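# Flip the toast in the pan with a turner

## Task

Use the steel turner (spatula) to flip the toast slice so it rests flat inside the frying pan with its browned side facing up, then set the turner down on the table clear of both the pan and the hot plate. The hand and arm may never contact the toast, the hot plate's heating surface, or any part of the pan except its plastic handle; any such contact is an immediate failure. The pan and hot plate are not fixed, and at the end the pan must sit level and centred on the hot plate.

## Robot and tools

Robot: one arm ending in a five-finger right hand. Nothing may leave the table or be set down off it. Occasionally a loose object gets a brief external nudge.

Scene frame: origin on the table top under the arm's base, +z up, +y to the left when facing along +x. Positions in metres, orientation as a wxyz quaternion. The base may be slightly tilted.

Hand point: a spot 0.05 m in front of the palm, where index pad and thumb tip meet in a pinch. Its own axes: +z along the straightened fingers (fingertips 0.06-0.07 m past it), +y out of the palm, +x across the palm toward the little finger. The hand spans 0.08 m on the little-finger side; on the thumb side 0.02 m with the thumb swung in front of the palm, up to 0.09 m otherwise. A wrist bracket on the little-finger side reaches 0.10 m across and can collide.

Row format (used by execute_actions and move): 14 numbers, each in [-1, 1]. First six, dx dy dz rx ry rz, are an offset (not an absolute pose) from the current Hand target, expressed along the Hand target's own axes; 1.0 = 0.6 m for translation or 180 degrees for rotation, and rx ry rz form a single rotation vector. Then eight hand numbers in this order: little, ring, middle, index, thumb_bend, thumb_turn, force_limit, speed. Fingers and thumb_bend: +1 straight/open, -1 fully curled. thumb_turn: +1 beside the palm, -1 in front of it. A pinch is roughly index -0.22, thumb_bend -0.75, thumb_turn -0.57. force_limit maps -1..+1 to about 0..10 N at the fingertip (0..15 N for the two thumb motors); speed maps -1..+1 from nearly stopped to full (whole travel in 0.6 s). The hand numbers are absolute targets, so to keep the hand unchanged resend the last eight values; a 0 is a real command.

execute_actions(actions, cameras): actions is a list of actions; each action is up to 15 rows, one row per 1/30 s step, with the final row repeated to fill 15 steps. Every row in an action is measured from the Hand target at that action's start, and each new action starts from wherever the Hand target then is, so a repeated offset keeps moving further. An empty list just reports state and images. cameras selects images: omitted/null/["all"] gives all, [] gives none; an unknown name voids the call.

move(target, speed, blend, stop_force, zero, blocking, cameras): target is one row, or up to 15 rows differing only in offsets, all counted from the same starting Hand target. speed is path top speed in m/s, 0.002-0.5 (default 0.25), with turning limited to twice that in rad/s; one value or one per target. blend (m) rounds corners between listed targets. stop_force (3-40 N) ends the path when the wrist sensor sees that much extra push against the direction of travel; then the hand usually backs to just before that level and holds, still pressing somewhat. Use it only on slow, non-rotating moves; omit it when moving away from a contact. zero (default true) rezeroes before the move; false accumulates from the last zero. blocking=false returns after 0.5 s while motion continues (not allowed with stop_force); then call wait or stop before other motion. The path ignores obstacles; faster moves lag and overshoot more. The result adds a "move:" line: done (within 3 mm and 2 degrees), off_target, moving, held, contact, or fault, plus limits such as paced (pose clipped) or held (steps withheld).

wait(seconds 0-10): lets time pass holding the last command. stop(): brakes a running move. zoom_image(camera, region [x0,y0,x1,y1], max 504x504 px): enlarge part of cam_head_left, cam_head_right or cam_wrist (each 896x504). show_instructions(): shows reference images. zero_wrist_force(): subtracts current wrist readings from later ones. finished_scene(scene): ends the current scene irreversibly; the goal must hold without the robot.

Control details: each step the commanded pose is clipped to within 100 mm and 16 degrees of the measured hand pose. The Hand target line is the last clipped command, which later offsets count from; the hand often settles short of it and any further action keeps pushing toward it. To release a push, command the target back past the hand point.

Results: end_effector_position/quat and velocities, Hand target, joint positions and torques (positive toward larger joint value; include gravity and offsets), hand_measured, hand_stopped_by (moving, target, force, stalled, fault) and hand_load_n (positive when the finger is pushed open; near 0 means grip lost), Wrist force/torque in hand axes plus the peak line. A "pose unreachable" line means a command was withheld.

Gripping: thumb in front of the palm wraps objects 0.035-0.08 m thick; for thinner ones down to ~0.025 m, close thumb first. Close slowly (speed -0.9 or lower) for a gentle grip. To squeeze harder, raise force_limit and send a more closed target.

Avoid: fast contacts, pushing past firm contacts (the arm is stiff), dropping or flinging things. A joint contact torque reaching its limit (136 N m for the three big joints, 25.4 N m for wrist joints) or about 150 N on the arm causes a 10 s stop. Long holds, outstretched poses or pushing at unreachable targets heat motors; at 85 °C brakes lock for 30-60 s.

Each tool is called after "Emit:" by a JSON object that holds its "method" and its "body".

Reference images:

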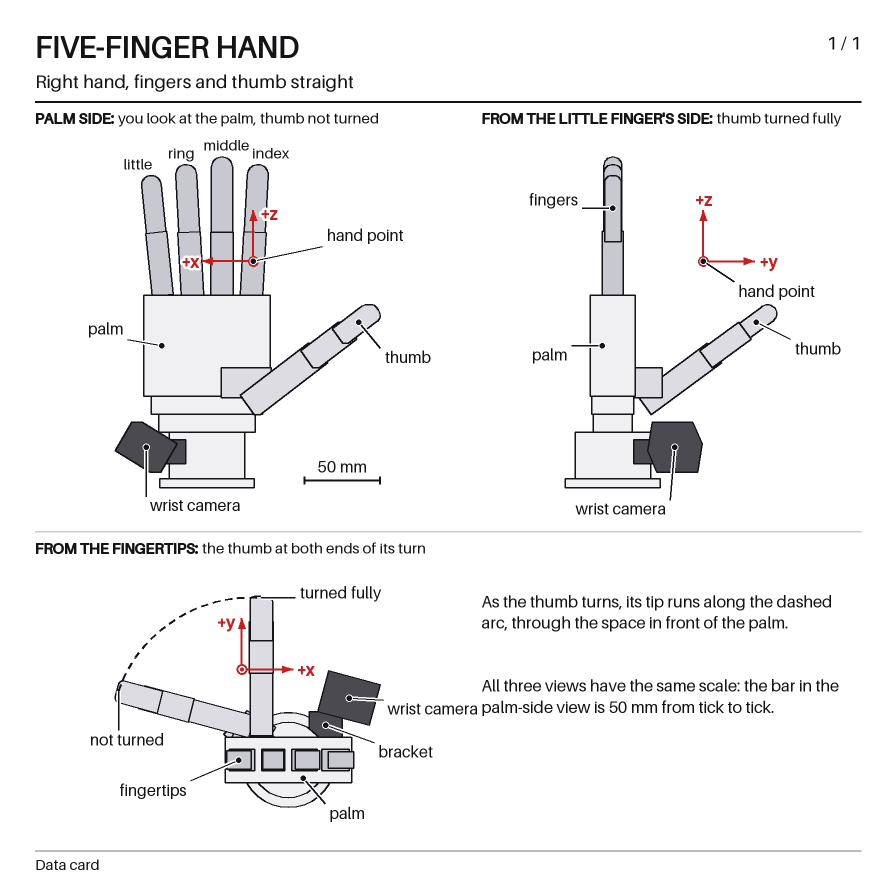

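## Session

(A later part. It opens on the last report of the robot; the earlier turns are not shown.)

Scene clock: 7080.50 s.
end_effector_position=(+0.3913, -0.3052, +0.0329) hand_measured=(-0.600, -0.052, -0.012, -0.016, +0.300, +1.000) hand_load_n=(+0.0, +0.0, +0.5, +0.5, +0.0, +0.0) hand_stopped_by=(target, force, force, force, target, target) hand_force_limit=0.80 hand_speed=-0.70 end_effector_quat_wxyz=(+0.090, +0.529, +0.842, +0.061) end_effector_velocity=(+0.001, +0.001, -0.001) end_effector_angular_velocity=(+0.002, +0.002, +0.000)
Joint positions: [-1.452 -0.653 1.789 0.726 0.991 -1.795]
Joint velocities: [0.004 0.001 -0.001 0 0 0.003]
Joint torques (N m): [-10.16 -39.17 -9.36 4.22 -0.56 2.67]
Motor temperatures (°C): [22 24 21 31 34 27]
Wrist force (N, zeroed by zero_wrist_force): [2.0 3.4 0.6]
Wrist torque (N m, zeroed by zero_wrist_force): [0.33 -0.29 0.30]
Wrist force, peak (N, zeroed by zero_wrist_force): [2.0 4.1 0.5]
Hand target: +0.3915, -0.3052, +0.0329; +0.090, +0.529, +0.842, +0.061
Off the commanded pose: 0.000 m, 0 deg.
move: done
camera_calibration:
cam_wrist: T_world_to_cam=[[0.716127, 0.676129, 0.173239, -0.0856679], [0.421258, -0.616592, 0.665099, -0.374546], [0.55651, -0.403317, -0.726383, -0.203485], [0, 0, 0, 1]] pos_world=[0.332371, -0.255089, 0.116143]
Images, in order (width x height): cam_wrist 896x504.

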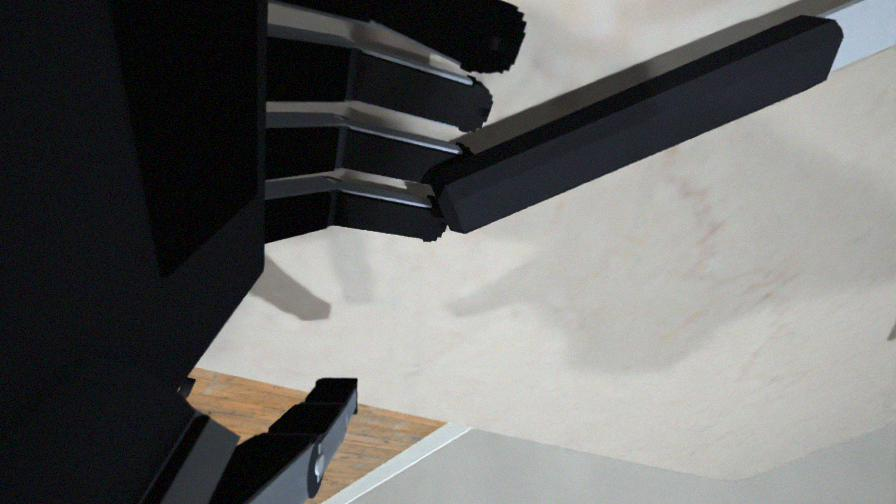

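Emit:
{"method": "move", "body": {"target": [-0.0543,-0.0795,-0.0125,0,0,0,-0.6,-0.6,-0.6,-0.6,0.3,1,0.8,-0.7], "speed": 0.02, "cameras": ["cam_wrist"]}}

Scene clock: 7088.10 s.
end_effector_position=(+0.3615, -0.3554, +0.0337) hand_measured=(-0.600, -0.052, -0.012, -0.016, +0.300, +1.000) hand_load_n=(+0.0, +0.0, +0.0, +0.0, +0.0, +0.0) hand_stopped_by=(target, force, force, force, target, target) hand_force_limit=0.80 hand_speed=-0.70 end_effector_quat_wxyz=(+0.090, +0.529, +0.842, +0.061) end_effector_velocity=(+0.001, +0.002, -0.001) end_effector_angular_velocity=(+0.004, +0.001, +0.000)
Joint positions: [-1.536 -0.559 1.688 0.784 1.017 -1.89]
Joint velocities: [0.003 -0.001 0.003 0.001 0 0.002]
Joint torques (N m): [-12.95 -46.24 -8.25 1.75 0.14 1.37]
Motor temperatures (°C): [22 24 21 31 34 27]
Wrist force (N, zeroed by zero_wrist_force): [1.7 3.9 0.2]
Wrist torque (N m, zeroed by zero_wrist_force): [0.37 -0.23 0.30]
Wrist force, peak (N, zeroed by zero_wrist_force): [2.2 3.9 0.6]
Hand target: +0.3616, -0.3553, +0.0337; +0.090, +0.529, +0.842, +0.061
Off the commanded pose: 0.000 m, 0 deg.
move: done
camera_calibration:
cam_wrist: T_world_to_cam=[[0.716161, 0.676098, 0.173218, -0.030569], [0.421233, -0.616597, 0.66511, -0.393424], [0.556486, -0.403361, -0.726377, -0.20655], [0, 0, 0, 1]] pos_world=[0.302558, -0.305231, 0.116932]
Images, in order (width x height): cam_wrist 896x504.

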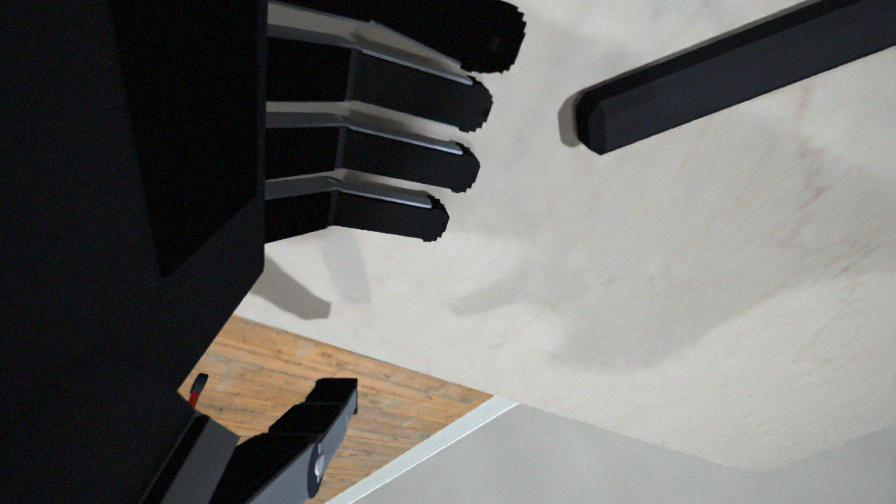

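Free. Raise (up .2) and inspect.

Emit:
{"method": "move", "body": {"target": [[-0.006,0.017,-0.0813,0,0,0,-0.6,-0.6,-0.6,-0.6,0.3,1,0.8,-0.7],[-0.06,0.0681,-0.325,0,0,0,-0.6,-0.6,-0.6,-0.6,0.3,1,0.8,-0.7]], "speed": [0.03,0.1], "cameras": ["cam_head_left","cam_head_right"]}}

Emit:
{"method": "zoom_image", "body": {"camera": "cam_head_right", "region": [445, 210, 565, 330]}}

Emit:
{"method": "zoom_image", "body": {"camera": "cam_head_left", "region": [435, 210, 555, 330]}}

Scene clock: 7095.97 s.
end_effector_position=(+0.3708, -0.3713, +0.2354) hand_measured=(-0.600, -0.052, -0.012, -0.016, +0.300, +1.000) hand_load_n=(+0.0, +0.0, +0.0, +0.5, +0.0, +0.0) hand_stopped_by=(target, force, force, force, target, target) hand_force_limit=0.80 hand_speed=-0.70 end_effector_quat_wxyz=(+0.090, +0.529, +0.842, +0.061) end_effector_velocity=(+0.000, +0.000, +0.000) end_effector_angular_velocity=(+0.001, -0.001, -0.003)
Joint positions: [-1.653 -0.777 1.497 1.256 1.06 -2.016]
Joint velocities: [0 0 0.001 -0.001 -0.001 0.003]
Joint torques (N m): [-10.96 -21.83 -17.2 1.93 -1.61 2.09]
Motor temperatures (°C): [22 24 21 31 34 27]
Wrist force (N, zeroed by zero_wrist_force): [1.9 4.2 0.3]
Wrist torque (N m, zeroed by zero_wrist_force): [0.41 -0.25 0.32]
Wrist force, peak (N, zeroed by zero_wrist_force): [2.2 4.4 0.5]
Hand target: +0.3708, -0.3713, +0.2354; +0.090, +0.529, +0.842, +0.061
Off the commanded pose: 0.000 m, 0 deg.
move: done
Images, in order (width x height): cam_head_left 896x504, cam_head_right 896x504.

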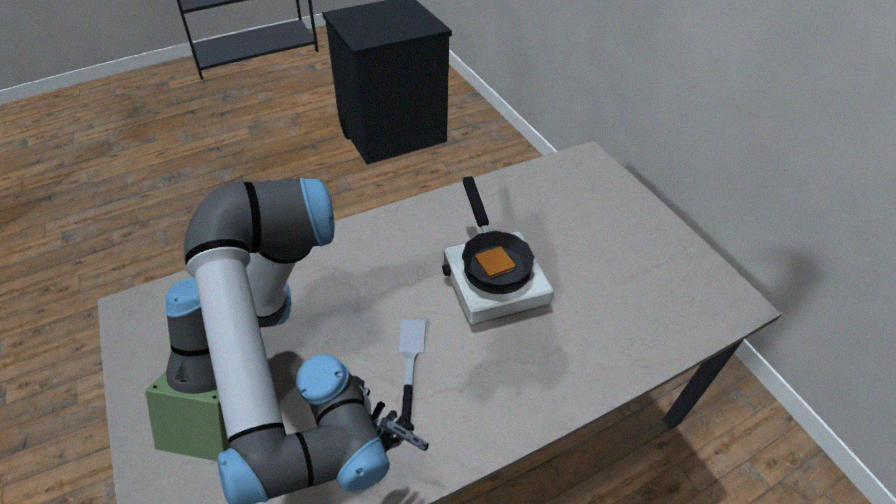

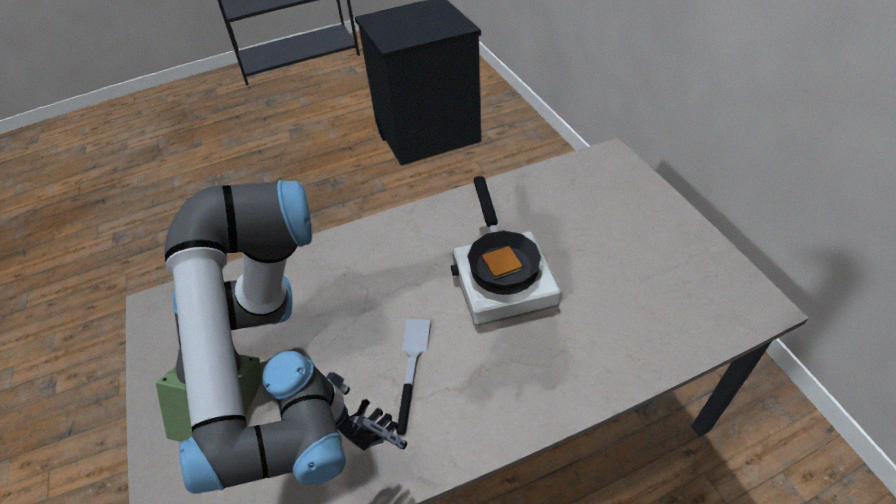

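Scaled by 4.200.

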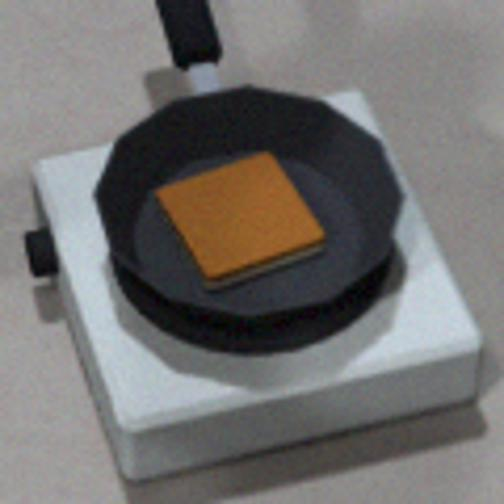

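Scaled by 4.200.

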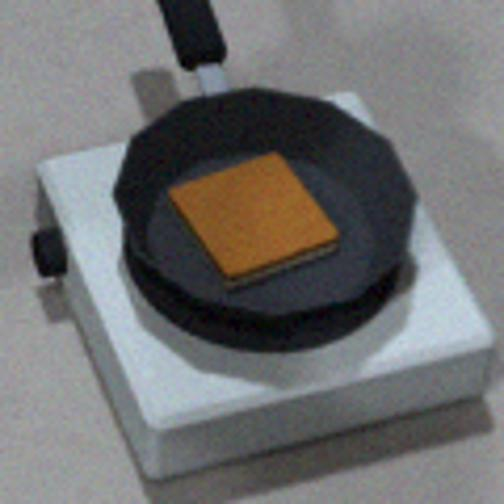

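Emit:
{"method": "finished_scene", "body": {"scene": 1}}

The scene is finished: the task was done.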